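# Lock both toggle clamps over the circuit board

## Task

Push the handle of each of the two toggle clamps on the test fixture through its stiffest point and on to its end stop, so both clamps are locked and press the circuit board down onto its locating pins.

## Robot and tools

Robot: two arms. left_arm carries a left hand, a mirror copy of the right hand on right_arm. Measured bases in the scene frame: left_arm at (-0.022, +0.371, +0.029) m, right_arm at (+0.020, -0.248, +0.015) m, each turned only slightly about z. A camera stand sits behind the arms.

Scene frame: origin at table-top height, halfway between the two nominal bases. +z is up, +x points out over the table, and left_arm is on the +y side. Arm names do not match left or right in the pictures. Reported positions are in metres and orientations are quaternions (w, x, y, z), both in this frame, and may be off by a few cm.

Hand point: a point fixed to the palm, 0.05 m in front of it and 0.15 m from the wrist face. Its +z runs along the straight fingers, +y leaves the palm, and +x crosses the palm away from the thumb on the right hand (toward the thumb on the left hand). Straight fingertips lie about 0.06 to 0.07 m beyond the point along +z and 0.06 m behind it along -y. A wrist bracket on the little-finger side can strike objects.

Row layout: every row is one flat list of 28 numbers, each from -1 to 1, covering both arms even when only one moves. Order: left dx, dy, dz, rx, ry, rz; left little, ring, middle, index, thumb_bend, thumb_turn, force_limit, speed; then the same 14 for the right arm.

Pose numbers (first six per arm) are offsets, not poses. They count from that arm's Hand target as it was when the action or call began, along the Hand target's own axes. Scale: 1.0 is 0.6 m for dx, dy, dz and 180 degrees for rx, ry, rz, which together form a single rotation vector. All rows of one action, and all targets of one move list, count from that same starting point, so repeating an offset in a new call moves the hand further. Six zeros re-request the current Hand target. Orientation commands are clipped to 40 degrees from the measured one at each step. The hand often rests 1 to 3 cm (up to 5) short, mostly low; an all-zero command asks again, or send the remaining gap as an offset. To stop pressing on something, command a target back behind the hand point.

Hand numbers are absolute targets, not offsets. Fingers and thumb_bend: +1 straight, -1 curled. thumb_turn: +1 beside the palm, -1 opposite the fingers. force_limit maps -1 to about 0 N and +1 to 10 N at the fingertip (15 N for both thumb motors). speed rises linearly from nearly zero at -1 to full at +0.48 and stays full above. No value means keep as is: repeat the eight hand numbers last sent for that hand, or if none were sent this scene, its hand_measured six followed by hand_force_limit and hand_speed. For gentle closing use speed -0.94 or lower.

Tools:
- execute_actions(actions, cameras): actions is a list of actions; each action is up to 15 rows, one per 1/30 s step, and a short action keeps its last row. cameras lists camera names, ["all"], or []; an empty actions list returns images by default.
- move(target, speed, blend, blocking, cameras): target is one 28-number row or a list of up to 15 rows, all offsets from the same Hand targets. speed is top hand speed in m/s, 0.002 to 4.3 (default 0.25), one value or one per target. blend in m rounds corners (0 means stop at each). blocking=false returns early while motion continues. A move never dodges obstacles and lasts at most 10 s.
- wait(seconds 0 to 10, cameras): runs the scene holding commands.
- stop(cameras): brakes a running move.
- zoom_image(camera, region [x0, y0, x1, y1] in pixels, at most 504 by 504).
- show_instructions(): shows reference pages.
- finished_scene(scene): ends the current scene number for good.
Cameras: cam_head_left, cam_head_right, cam_high, cam_low, cam_left_wrist, cam_right_wrist, each 672x504.

Results: end_effector_position and end_effector_quat_wxyz per arm, Hand target (base for the next offsets), joint positions, velocities (may say within noise) and torques, and per hand six-value lists hand_measured, hand_stopped_by (moving, target, force, stalled, fault) and hand_load_n (positive when pushed open), plus hand_force_limit and hand_speed. A move adds a move: line saying done, off_target, moving, held or fault, and limits such as paced (pose clipped) or held (steps withheld). Done only means within 10 mm and 2 degrees; it says nothing about contact. Action results also list some intermediate hand positions.

Cautions: approach the clamp handles slowly; faster contact and targets deep past the surface push harder. Push each handle steadily through its toggle point until it stops, without slamming. Keep the arms from touching or gripping each other. Do not knock the board or anything off the table. Route paths around, not near, an arm's own base. Avoid long stretched holds or pushing at unreachable poses: motors heat, MOTOR HOT appears at 85 °C and at 100 °C that arm drops and faults for a while. Watch torques and hand loads for signs of pressing.

Each tool is called as name(argument=value, ...), one argument or row to a line, values as JSON.

Reference images:

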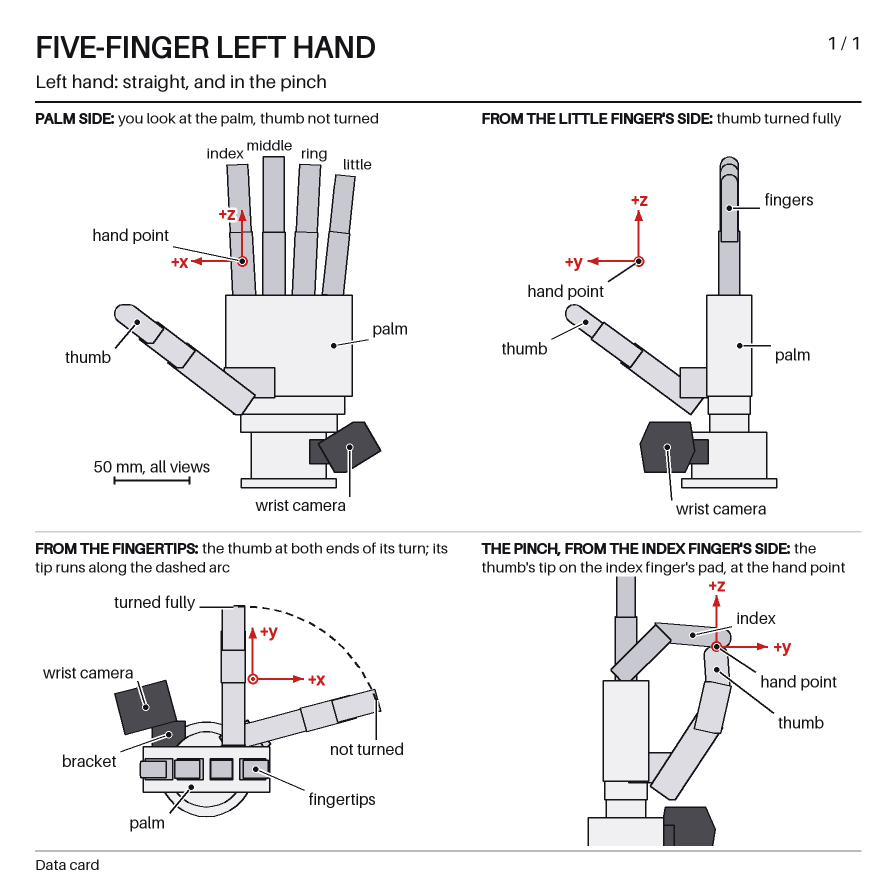

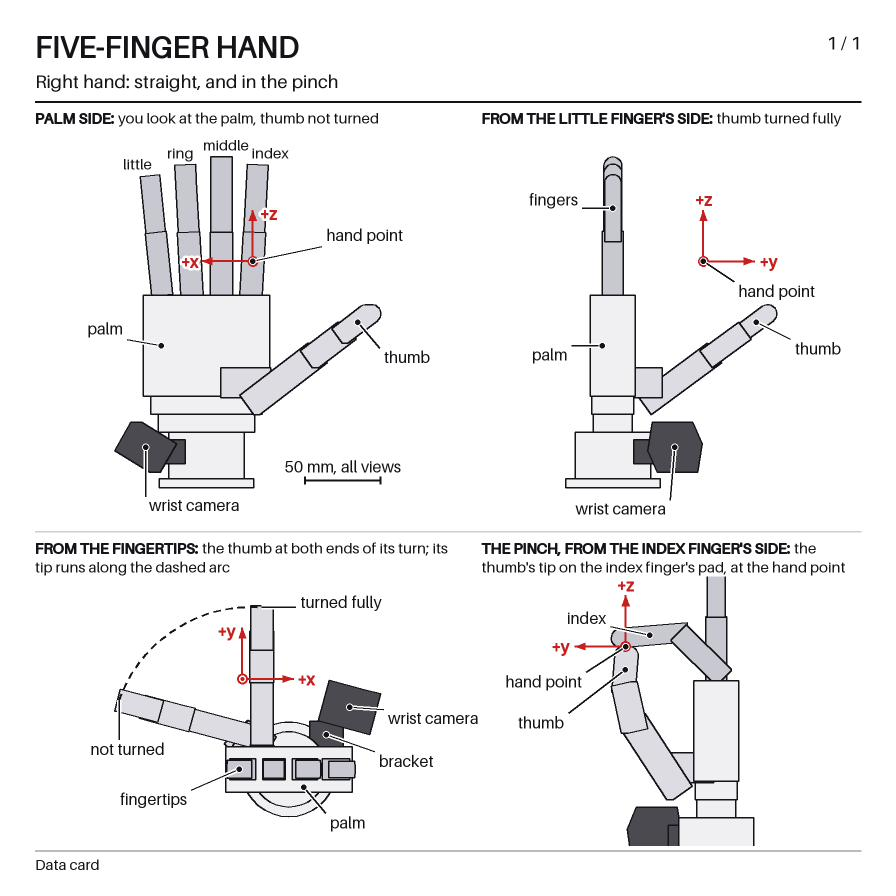

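## Session

execute_actions(
  actions=[],
)

Scene clock: 0.00 s.
left_arm: end_effector_position=(+0.1129, -0.0058, +0.1566) hand_measured=(+1.000, +1.000, +1.000, +1.000, +1.000, +1.000) hand_load_n=(+0.0, +0.0, +0.0, +0.0, +0.0, +0.0) hand_stopped_by=(target, target, target, target, target, target) hand_force_limit=0.00 hand_speed=-0.80 end_effector_quat_wxyz=(-0.027, -0.650, +0.758, +0.036) | right_arm: end_effector_position=(+0.2059, -0.5744, +0.1503) hand_measured=(+1.000, +1.000, +1.000, +1.000, +1.000, +1.000) hand_load_n=(+0.0, +0.0, +0.0, +0.0, +0.0, +0.0) hand_stopped_by=(target, target, target, target, target, target) hand_force_limit=0.00 hand_speed=-0.80 end_effector_quat_wxyz=(+0.419, +0.853, -0.234, -0.207)
Joint positions: left_arm=[-1.043 1.497 1.167 -1.302 0.066 -0.873] | right_arm=[-0.587 1.621 0.929 -1.165 0.942 -1.414]
Joint velocities: within noise
Joint torques (N m): no reading
Heat: left arm: hottest waist 30 °C; right arm: hottest waist 32 °C.
Hand target: left_arm +0.1180, -0.0143, +0.1679; -0.030, -0.650, +0.759, +0.019 | right_arm +0.2122, -0.5780, +0.1566; +0.422, +0.852, -0.239, -0.196

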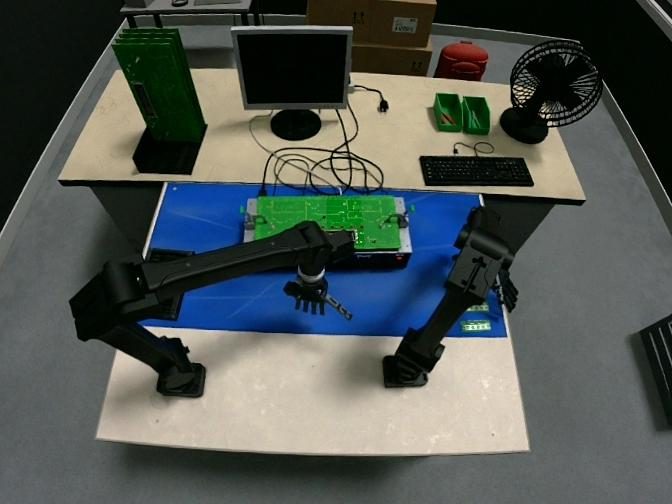

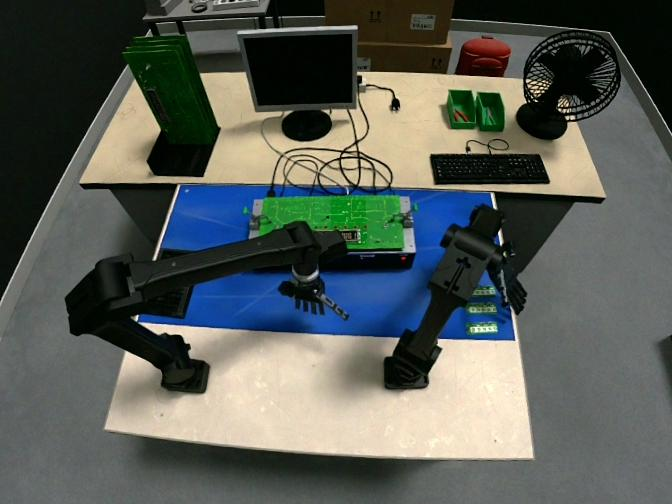

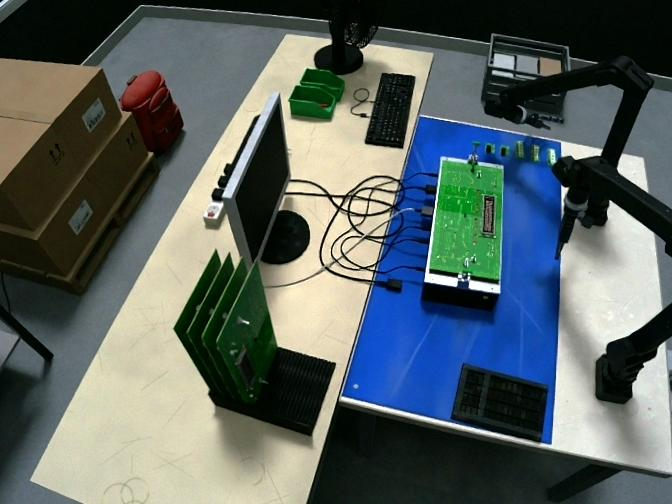

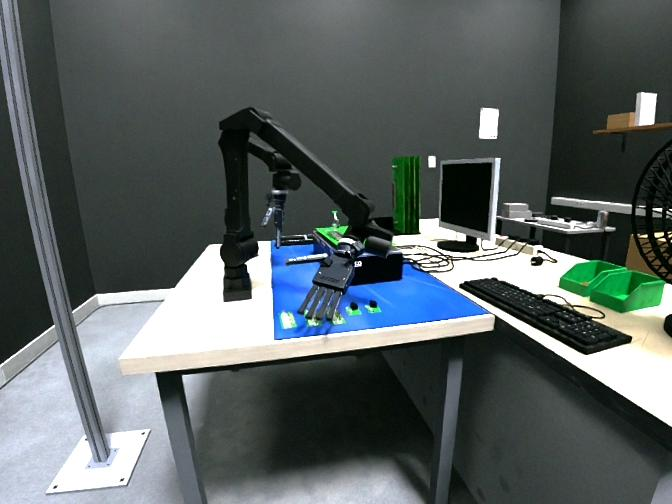

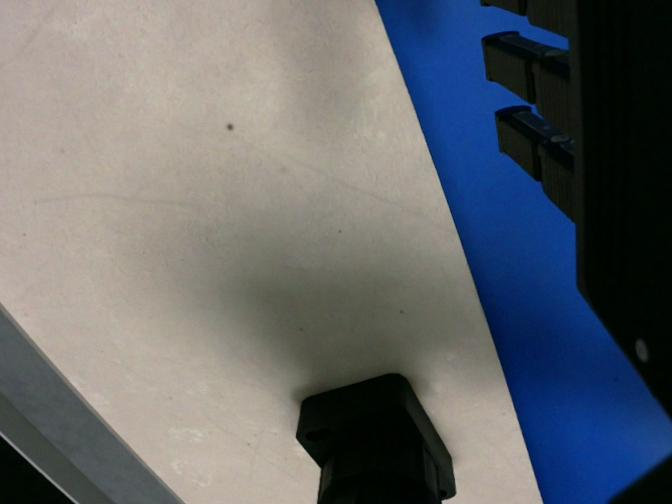

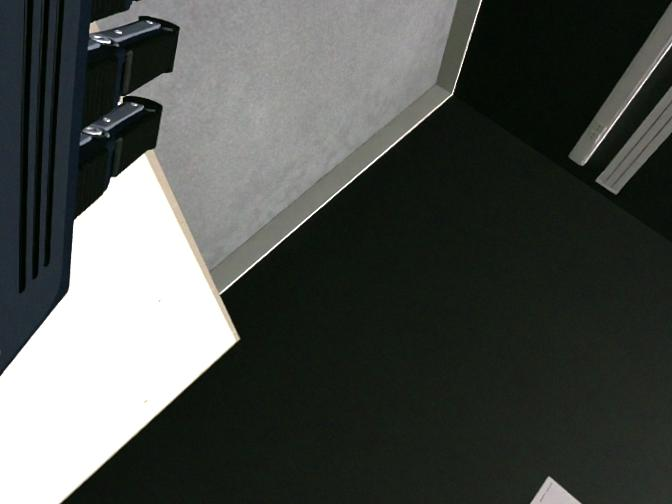

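zoom_image(
  camera="cam_head_left",
  region=[200, 170, 340, 280],
)

zoom_image(
  camera="cam_head_left",
  region=[330, 170, 470, 280],
)

zoom_image(
  camera="cam_high",
  region=[400, 130, 540, 235],
)

zoom_image(
  camera="cam_high",
  region=[400, 220, 540, 325],
)

zoom_image(
  camera="cam_low",
  region=[240, 180, 440, 330],
)

Scaled by 3.600 from the camera's 672x504 image, which has a finer 960x720 frame.

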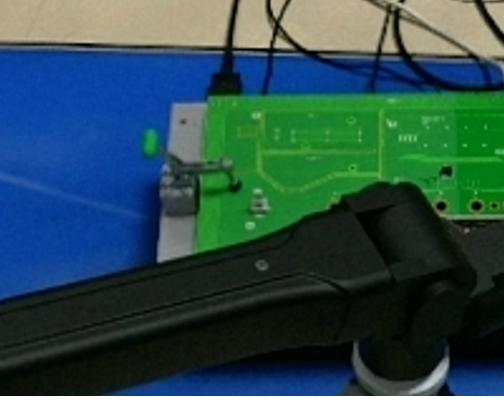

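Scaled by 3.600 from the camera's 672x504 image, which has a finer 960x720 frame.

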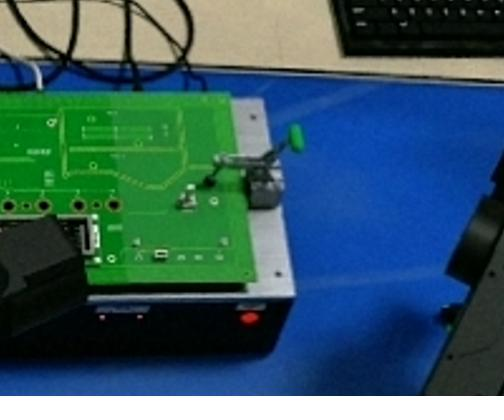

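Scaled by 3.600 from the camera's 672x504 image, which has a finer 960x720 frame.

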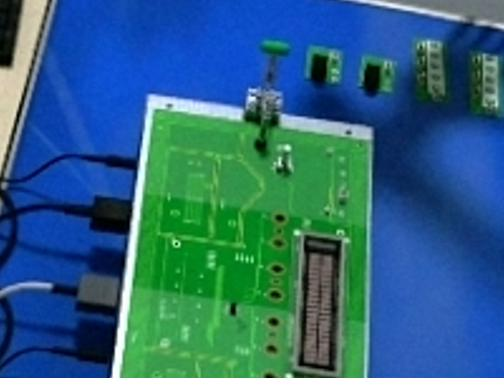

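Scaled by 3.600 from the camera's 672x504 image, which has a finer 960x720 frame.

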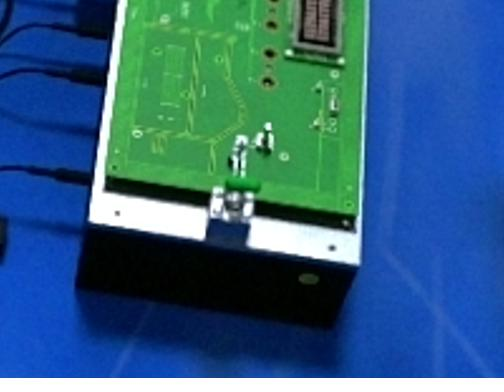

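Scaled by 2.520 from the camera's 672x504 image, which has a finer 960x720 frame.

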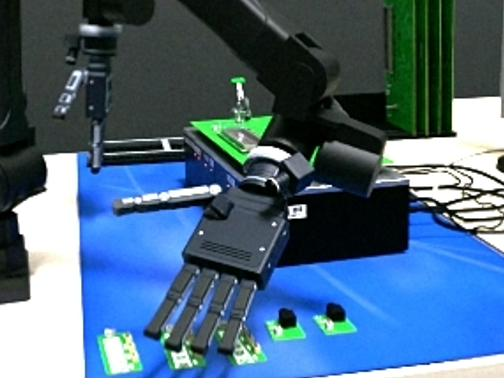

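move(
  target=[
    [-0.108,-0.011,-0.320,0.0108,0.007,-0.274,1,1,1,1,1,1,0,-0.8,0.0017,0.157,-0.342,0.085,-0.184,0.371,1,1,1,1,1,1,0,-0.8],
    [-0.597,-0.241,-0.350,0.0217,0.0137,-0.5488,1,1,1,1,1,1,0,-0.8,-0.132,0,-0.566,0.1708,-0.3677,0.7424,1,1,1,1,1,1,0,-0.8],
  ],
  speed=0.35,
  blend=[0.03,0],
  cameras=["all"],
)

Scene clock: 8.70 s.
left_arm: end_effector_position=(+0.3195, +0.3154, +0.3357) hand_measured=(+1.000, +1.000, +1.000, +1.000, +1.000, +1.000) hand_load_n=(+0.0, +0.0, +0.0, +0.0, +0.0, +0.0) hand_stopped_by=(target, target, target, target, target, target) hand_force_limit=0.00 hand_speed=-0.80 end_effector_quat_wxyz=(+0.009, +0.999, -0.004, +0.033) | right_arm: end_effector_position=(+0.3339, -0.3252, +0.3575) hand_measured=(+1.000, +1.000, +1.000, +1.000, +1.000, +1.000) hand_load_n=(+0.0, +0.0, +0.0, +0.0, +0.0, +0.0) hand_stopped_by=(target, target, target, target, target, target) hand_force_limit=0.00 hand_speed=-0.80 end_effector_quat_wxyz=(+0.076, -0.004, +0.997, -0.024)
Joint positions: left_arm=[0.017 1.12 1.305 -1.69 0.021 -1.532] | right_arm=[-0.53 1.089 1.375 -1.7 -0.027 1.097]
Joint torques (N m): left_arm=[1.61 -2.96 14.15 -0.06 -0.11 0.11] | right_arm=[0.03 -5.71 8.69 -0.1 -0.21 0.05]
Heat: left arm: hottest elbow 33 °C; right arm: hottest elbow 33 °C.
Hand target: left_arm +0.3300, +0.3196, +0.3599; +0.000, +1.000, +0.000, +0.000 | right_arm +0.3303, -0.3204, +0.3599; +0.000, +0.000, +1.000, +0.000
Off the commanded pose: left_arm 0.027 m, 4 deg | right_arm 0.006 m, 9 deg.
joint sent to its limit (left arm) — joint 4 (wrist pitch), lower limit. The joint targets are off in orientation, not in position.
joint sent to its limit (right arm) — joint 4 (wrist pitch), lower limit. The joint targets are off in orientation, not in position.
move: off_target (left_arm, right_arm)
camera_calibration:
cam_left_wrist: T_world_to_cam=[[0.263779, 0.964485, 0.0137932, -0.392603], [0.802167, -0.227283, 0.552151, -0.370205], [0.535676, -0.134581, -0.83363, 0.269664], [0, 0, 0, 1]] pos_world=[0.256074, 0.33081, 0.434624]
cam_right_wrist: T_world_to_cam=[[-0.283151, 0.954841, -0.0900256, 0.433808], [0.740428, 0.277296, 0.612269, -0.375862], [0.609583, 0.106707, -0.785508, 0.226985], [0, 0, 0, 1]] pos_world=[0.262766, -0.334214, 0.447481]

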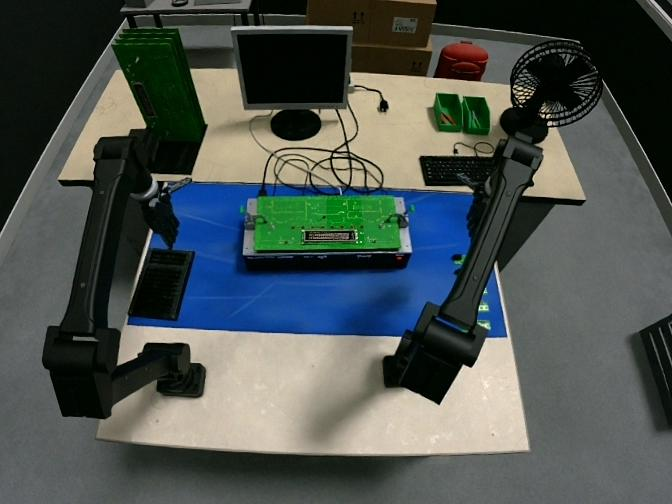

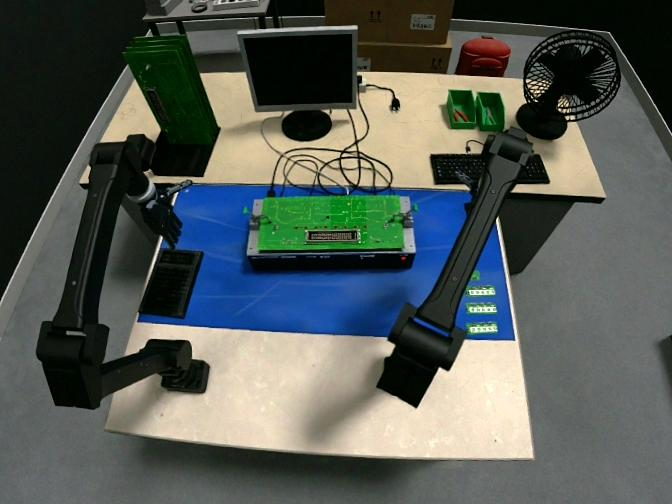

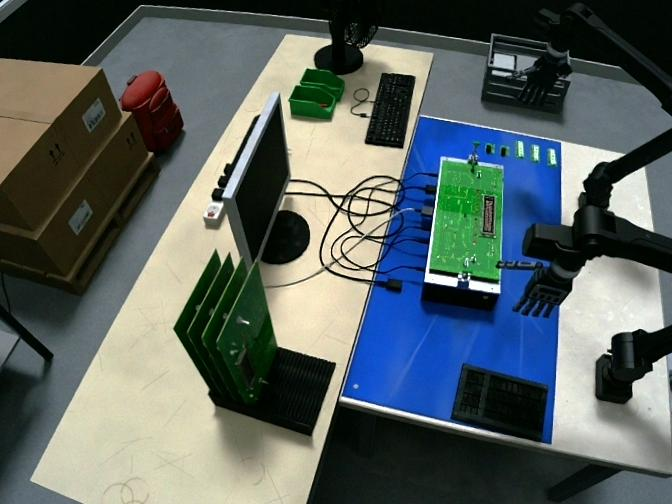

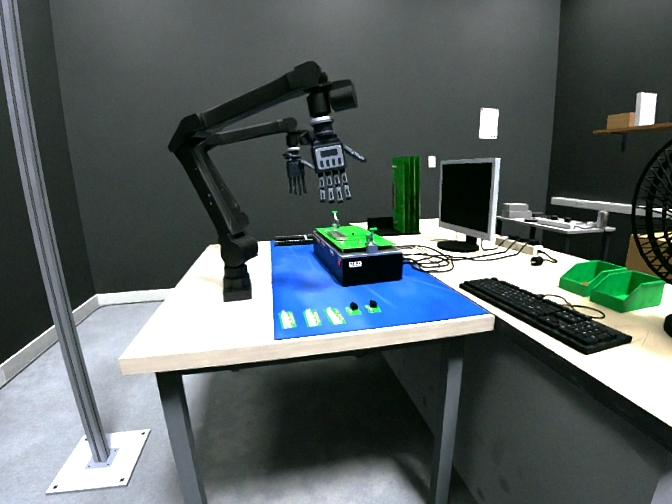

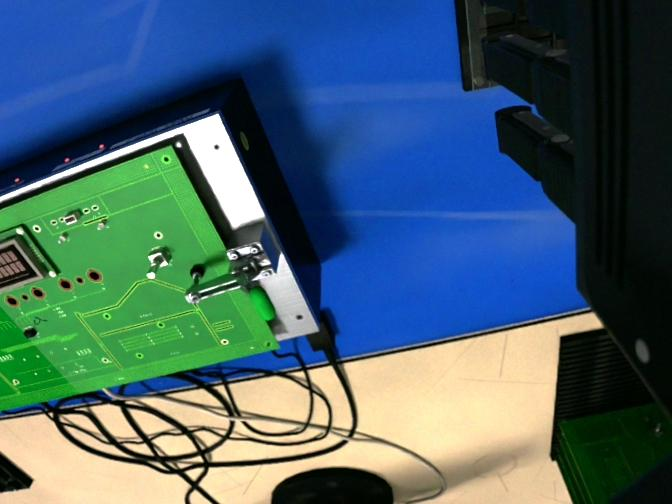

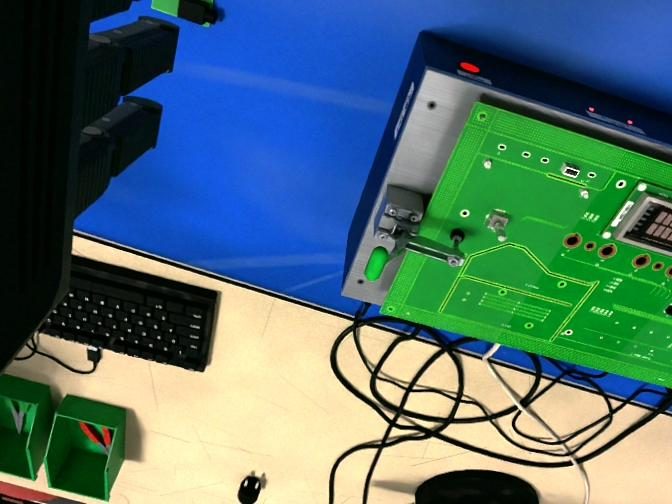

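zoom_image(
  camera="cam_right_wrist",
  region=[330, 150, 530, 310],
)

zoom_image(
  camera="cam_left_wrist",
  region=[140, 210, 340, 370],
)

zoom_image(
  camera="cam_low",
  region=[300, 200, 420, 290],
)

zoom_image(
  camera="cam_head_left",
  region=[230, 180, 290, 225],
)

zoom_image(
  camera="cam_head_right",
  region=[370, 180, 430, 225],
)

Scaled by 2.520 from the camera's 672x504 image, which has a finer 960x720 frame.

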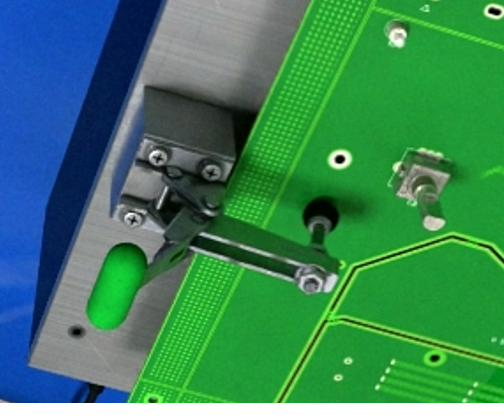

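Scaled by 2.520 from the camera's 672x504 image, which has a finer 960x720 frame.

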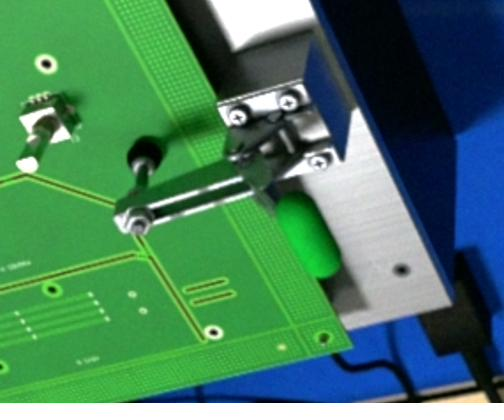

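Scaled by 4.200 from the camera's 672x504 image, which has a finer 960x720 frame.

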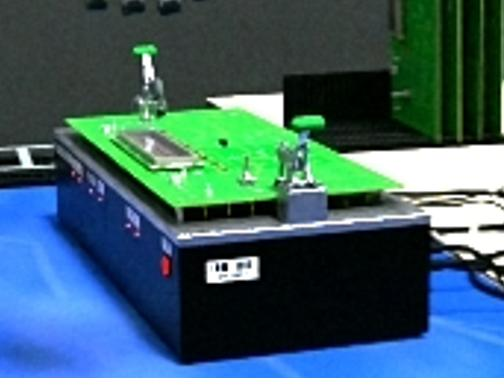

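Scaled by 8.400 from the camera's 672x504 image, which has a finer 960x720 frame.

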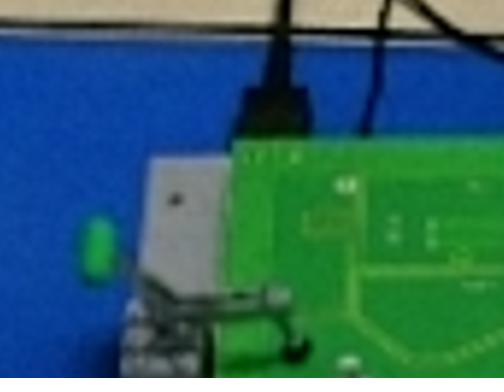

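Scaled by 8.400 from the camera's 672x504 image, which has a finer 960x720 frame.

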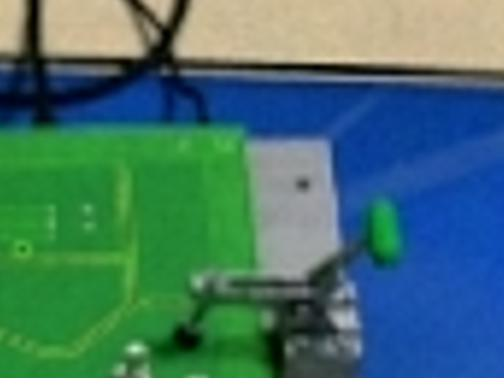

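move(
  target=[-0.1,0.033,0.233,0,0.25,0,1,1,1,1,1,1,0,-0.8,0.1,0.034,0.233,0,-0.25,0,1,1,1,1,1,1,0,-0.8],
  speed=0.35,
  cameras=["all"],
)

Scene clock: 13.53 s.
left_arm: end_effector_position=(+0.2678, +0.3021, +0.2158) hand_measured=(+1.000, +1.000, +1.000, +1.000, +1.000, +1.000) hand_load_n=(+0.0, +0.0, +0.0, +0.0, +0.0, -0.5) hand_stopped_by=(target, target, target, target, target, target) hand_force_limit=0.00 hand_speed=-0.80 end_effector_quat_wxyz=(-0.004, +0.928, -0.002, +0.373) | right_arm: end_effector_position=(+0.2699, -0.2977, +0.2199) hand_measured=(+1.000, +1.000, +1.000, +1.000, +1.000, +1.000) hand_load_n=(+0.0, +0.0, +0.0, +0.0, +0.0, +0.0) hand_stopped_by=(target, target, target, target, target, target) hand_force_limit=0.00 hand_speed=-0.80 end_effector_quat_wxyz=(+0.377, +0.003, +0.926, +0.008)
Joint positions: left_arm=[-0.08 0.405 0.451 -0.854 -0.051 -1.611] | right_arm=[-0.942 0.509 0.535 -1.049 -0.577 0.865]
Joint torques (N m): left_arm=[-0.15 2.49 9.96 1.52 -0.19 -0.03] | right_arm=[-1.08 0.79 9.59 1.25 -0.55 -0.09]
Heat: left arm: hottest elbow 34 °C; right arm: hottest elbow 34 °C.
Hand target: left_arm +0.2699, +0.2997, +0.2201; +0.000, +0.924, +0.000, +0.382 | right_arm +0.2702, -0.2999, +0.2200; +0.383, +0.000, +0.924, +0.000
Off the commanded pose: left_arm 0.005 m, 1 deg | right_arm 0.002 m, 1 deg.
move: done
camera_calibration:
cam_left_wrist: T_world_to_cam=[[0.176224, 0.964553, 0.196427, -0.380477], [0.264204, -0.238575, 0.934493, -0.200661], [0.948231, -0.112784, -0.296882, -0.0372645], [0, 0, 0, 1]] pos_world=[0.1554, 0.314914, 0.251189]
cam_right_wrist: T_world_to_cam=[[-0.200164, 0.962685, -0.18213, 0.377221], [0.23977, 0.22837, 0.943588, -0.204155], [0.949971, 0.145203, -0.276534, -0.0374453], [0, 0, 0, 1]] pos_world=[0.160028, -0.311086, 0.250986]

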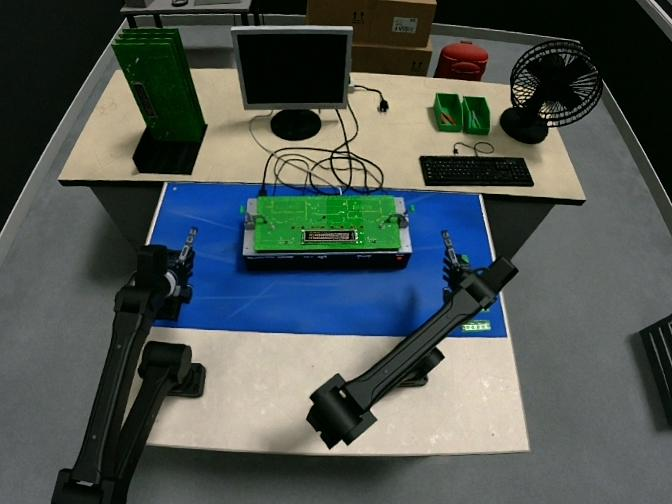

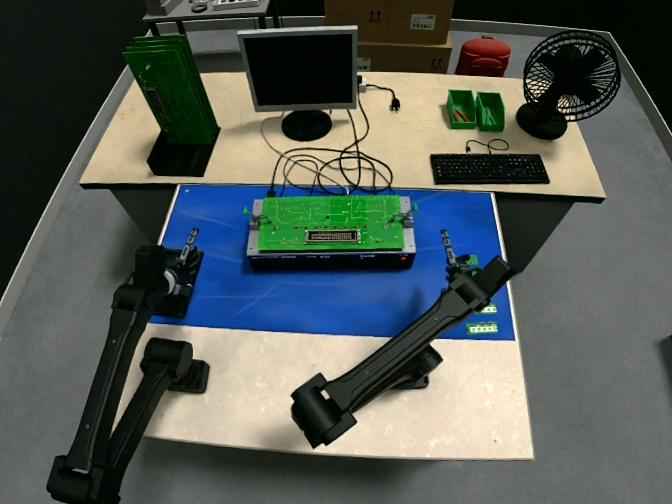

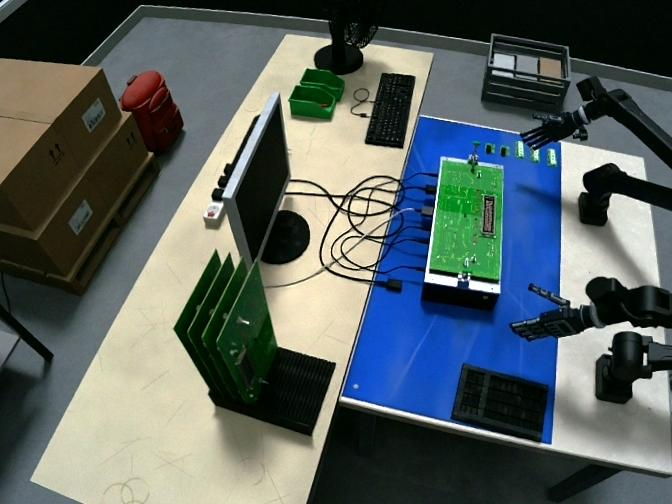

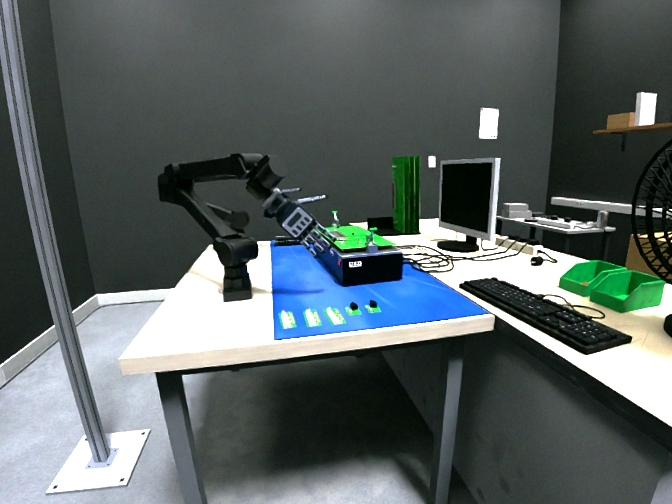

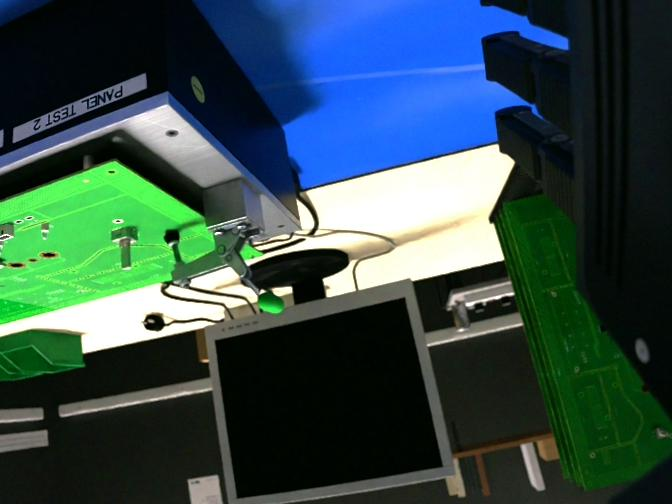

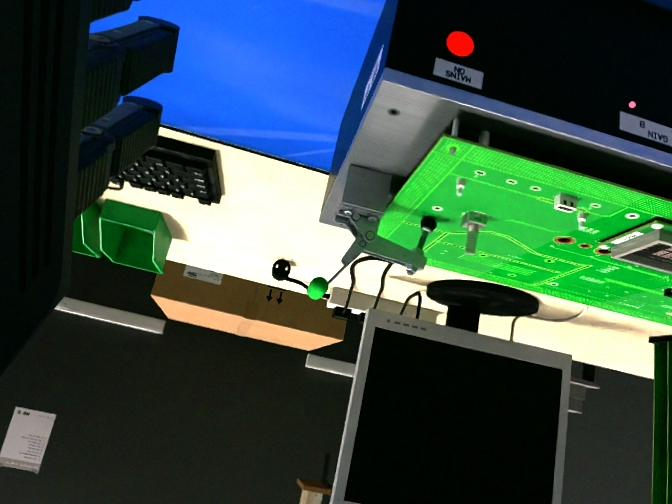

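zoom_image(
  camera="cam_right_wrist",
  region=[290, 160, 450, 310],
)

zoom_image(
  camera="cam_left_wrist",
  region=[150, 170, 310, 320],
)

Scaled by 3.150 from the camera's 672x504 image, which has a finer 960x720 frame.

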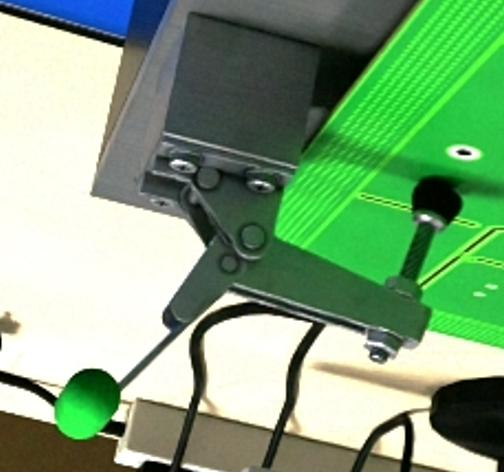

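Scaled by 3.150 from the camera's 672x504 image, which has a finer 960x720 frame.

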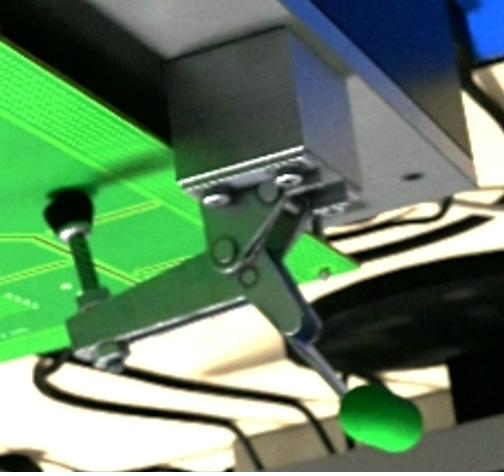

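move(
  target=[0,0,0,0,0,0,1,1,1,1,1,1,0,-0.8,-0.1025,0.032,0.187,0,0,0,1,1,1,1,1,1,0,-0.8],
  speed=0.2,
  cameras=["cam_right_wrist","cam_high"],
)

zoom_image(
  camera="cam_right_wrist",
  region=[240, 130, 440, 280],
)

Scene clock: 20.33 s.
left_arm: end_effector_position=(+0.2678, +0.3022, +0.2158) hand_measured=(+1.000, +1.000, +1.000, +1.000, +1.000, +1.000) hand_load_n=(+0.0, +0.0, +0.0, +0.0, -0.5, +0.0) hand_stopped_by=(target, target, target, target, target, target) hand_force_limit=0.00 hand_speed=-0.80 end_effector_quat_wxyz=(-0.004, +0.928, -0.002, +0.373) | right_arm: end_effector_position=(+0.3838, -0.2794, +0.1744) hand_measured=(+1.000, +1.000, +1.000, +1.000, +1.000, +1.000) hand_load_n=(+0.0, +0.0, +0.0, +0.0, +0.0, -0.5) hand_stopped_by=(target, target, target, target, target, target) hand_force_limit=0.00 hand_speed=-0.80 end_effector_quat_wxyz=(+0.372, +0.001, +0.928, +0.003)
Joint positions: left_arm=[-0.08 0.405 0.451 -0.854 -0.051 -1.612] | right_arm=[-0.481 0.829 0.504 -0.53 -0.289 1.264]
Joint torques (N m): left_arm=[-0.15 2.49 9.96 1.52 -0.19 -0.06] | right_arm=[0.15 -1.32 11.54 1.51 -0.13 0.07]
Heat: left arm: hottest elbow 34 °C; right arm: hottest elbow 35 °C.
Hand target: left_arm +0.2699, +0.2998, +0.2201; +0.000, +0.924, +0.000, +0.382 | right_arm +0.3931, -0.2806, +0.1842; +0.383, +0.000, +0.924, +0.001
Off the commanded pose: left_arm 0.005 m, 1 deg | right_arm 0.013 m, 1 deg.
move: off_target (right_arm)
camera_calibration:
cam_right_wrist: T_world_to_cam=[[-0.203066, 0.960703, -0.189246, 0.376003], [0.249342, 0.237637, 0.938806, -0.19294], [0.946886, 0.143453, -0.2878, -0.158163], [0, 0, 0, 1]] pos_world=[0.274224, -0.292688, 0.206771]
Images, in order (width x height): cam_high 672x504, cam_right_wrist 672x504.

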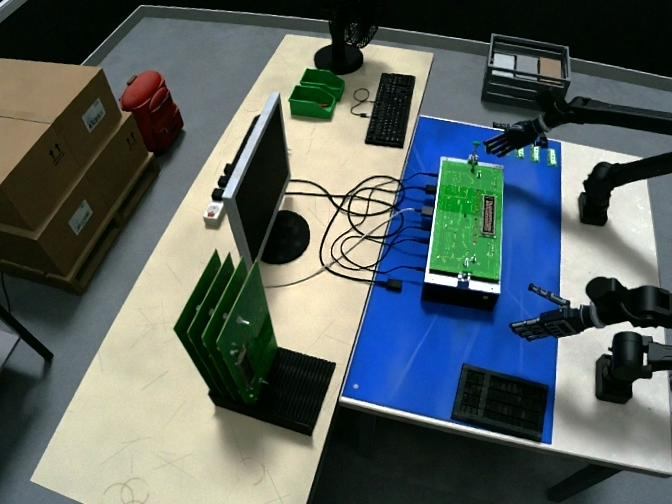

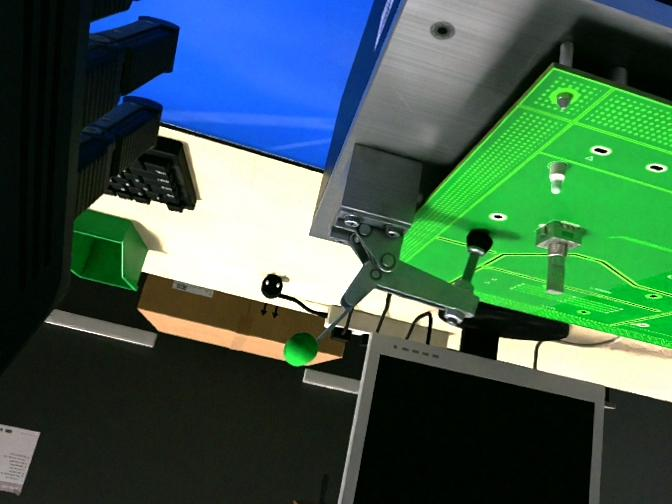

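Scaled by 2.520 from the camera's 672x504 image, which has a finer 960x720 frame.

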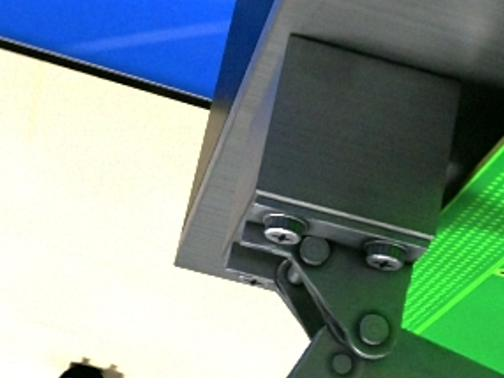

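zoom_image(
  camera="cam_right_wrist",
  region=[320, 200, 440, 290],
)

zoom_image(
  camera="cam_right_wrist",
  region=[280, 200, 500, 370],
)

Scaled by 4.200 from the camera's 672x504 image, which has a finer 960x720 frame.

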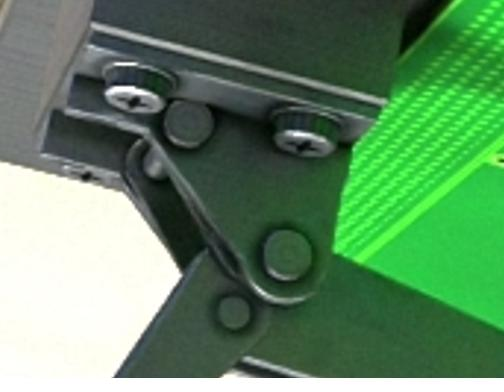

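Scaled by 2.291 from the camera's 672x504 image, which has a finer 960x720 frame.

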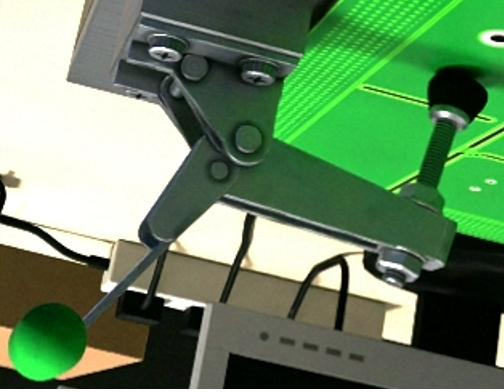

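move(
  target=[0,0,0,0,0,0,1,1,1,1,1,1,0,-0.8,-0.059,-0.04,0.0825,0,0,0,1,1,1,1,1,1,0,-0.8],
  speed=0.2,
  cameras=["cam_right_wrist","cam_high"],
)

zoom_image(
  camera="cam_right_wrist",
  region=[300, 180, 460, 300],
)

Scene clock: 24.47 s.
left_arm: end_effector_position=(+0.2678, +0.3022, +0.2158) hand_measured=(+1.000, +1.000, +1.000, +1.000, +1.000, +1.000) hand_load_n=(+0.0, +0.0, +0.0, +0.0, +0.0, +0.0) hand_stopped_by=(target, target, target, target, target, target) hand_force_limit=0.00 hand_speed=-0.80 end_effector_quat_wxyz=(-0.004, +0.928, -0.002, +0.373) | right_arm: end_effector_position=(+0.4279, -0.2975, +0.1460) hand_measured=(+1.000, +1.000, +1.000, +1.000, +1.000, +1.000) hand_load_n=(+0.0, +0.0, +0.0, +0.0, +0.0, +0.0) hand_stopped_by=(target, target, target, target, target, target) hand_force_limit=0.00 hand_speed=-0.80 end_effector_quat_wxyz=(+0.355, +0.004, +0.935, +0.011)
Joint positions: left_arm=[-0.08 0.405 0.451 -0.854 -0.051 -1.612] | right_arm=[-0.476 1.064 0.565 -0.394 -0.286 1.269]
Joint torques (N m): left_arm=[-0.09 2.55 9.95 1.55 -0.19 -0.05] | right_arm=[0.26 -3.66 14.42 1.46 -0.13 0.09]
Heat: left arm: hottest elbow 34 °C; right arm: hottest elbow 36 °C.
Hand target: left_arm +0.2699, +0.2998, +0.2201; +0.000, +0.924, +0.000, +0.382 | right_arm +0.4531, -0.3046, +0.1743; +0.383, +0.000, +0.924, +0.001
Off the commanded pose: left_arm 0.005 m, 1 deg | right_arm 0.039 m, 4 deg.
move: off_target (right_arm)
camera_calibration:
cam_right_wrist: T_world_to_cam=[[-0.209139, 0.963728, -0.165801, 0.397025], [0.283402, 0.222007, 0.93295, -0.191343], [0.935919, 0.148128, -0.319553, -0.194837], [0, 0, 0, 1]] pos_world=[0.319612, -0.311283, 0.18208]
Images, in order (width x height): cam_high 672x504, cam_right_wrist 672x504.

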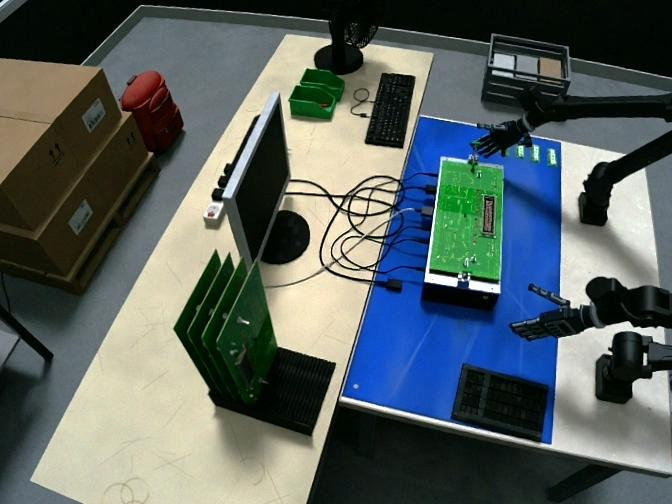

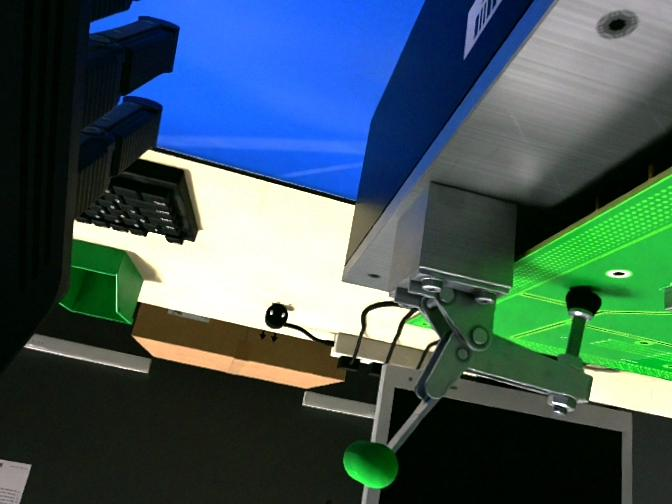

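Scaled by 3.150 from the camera's 672x504 image, which has a finer 960x720 frame.

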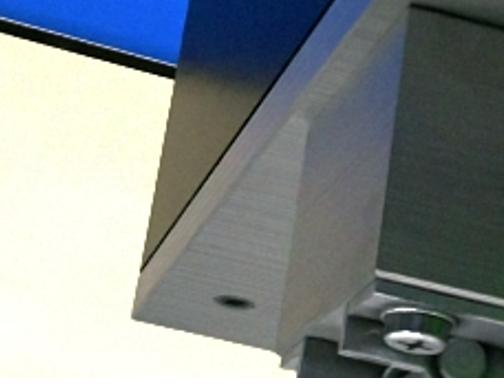

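zoom_image(
  camera="cam_right_wrist",
  region=[380, 260, 520, 410],
)

zoom_image(
  camera="cam_right_wrist",
  region=[410, 270, 490, 360],
)

Scaled by 3.360 from the camera's 672x504 image, which has a finer 960x720 frame.

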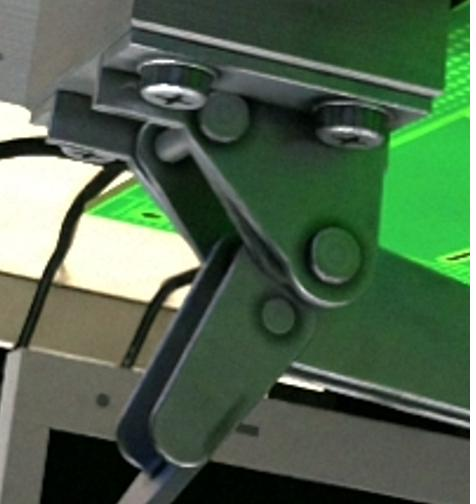

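Scaled by 5.600 from the camera's 672x504 image, which has a finer 960x720 frame.

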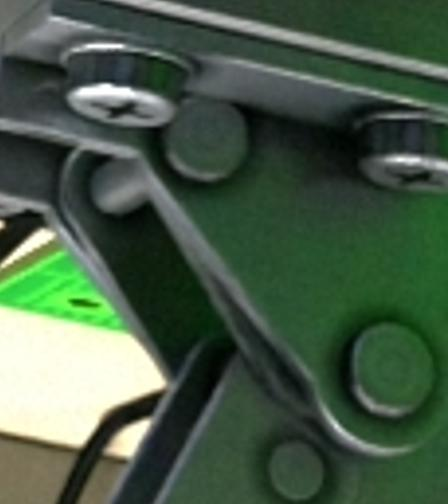

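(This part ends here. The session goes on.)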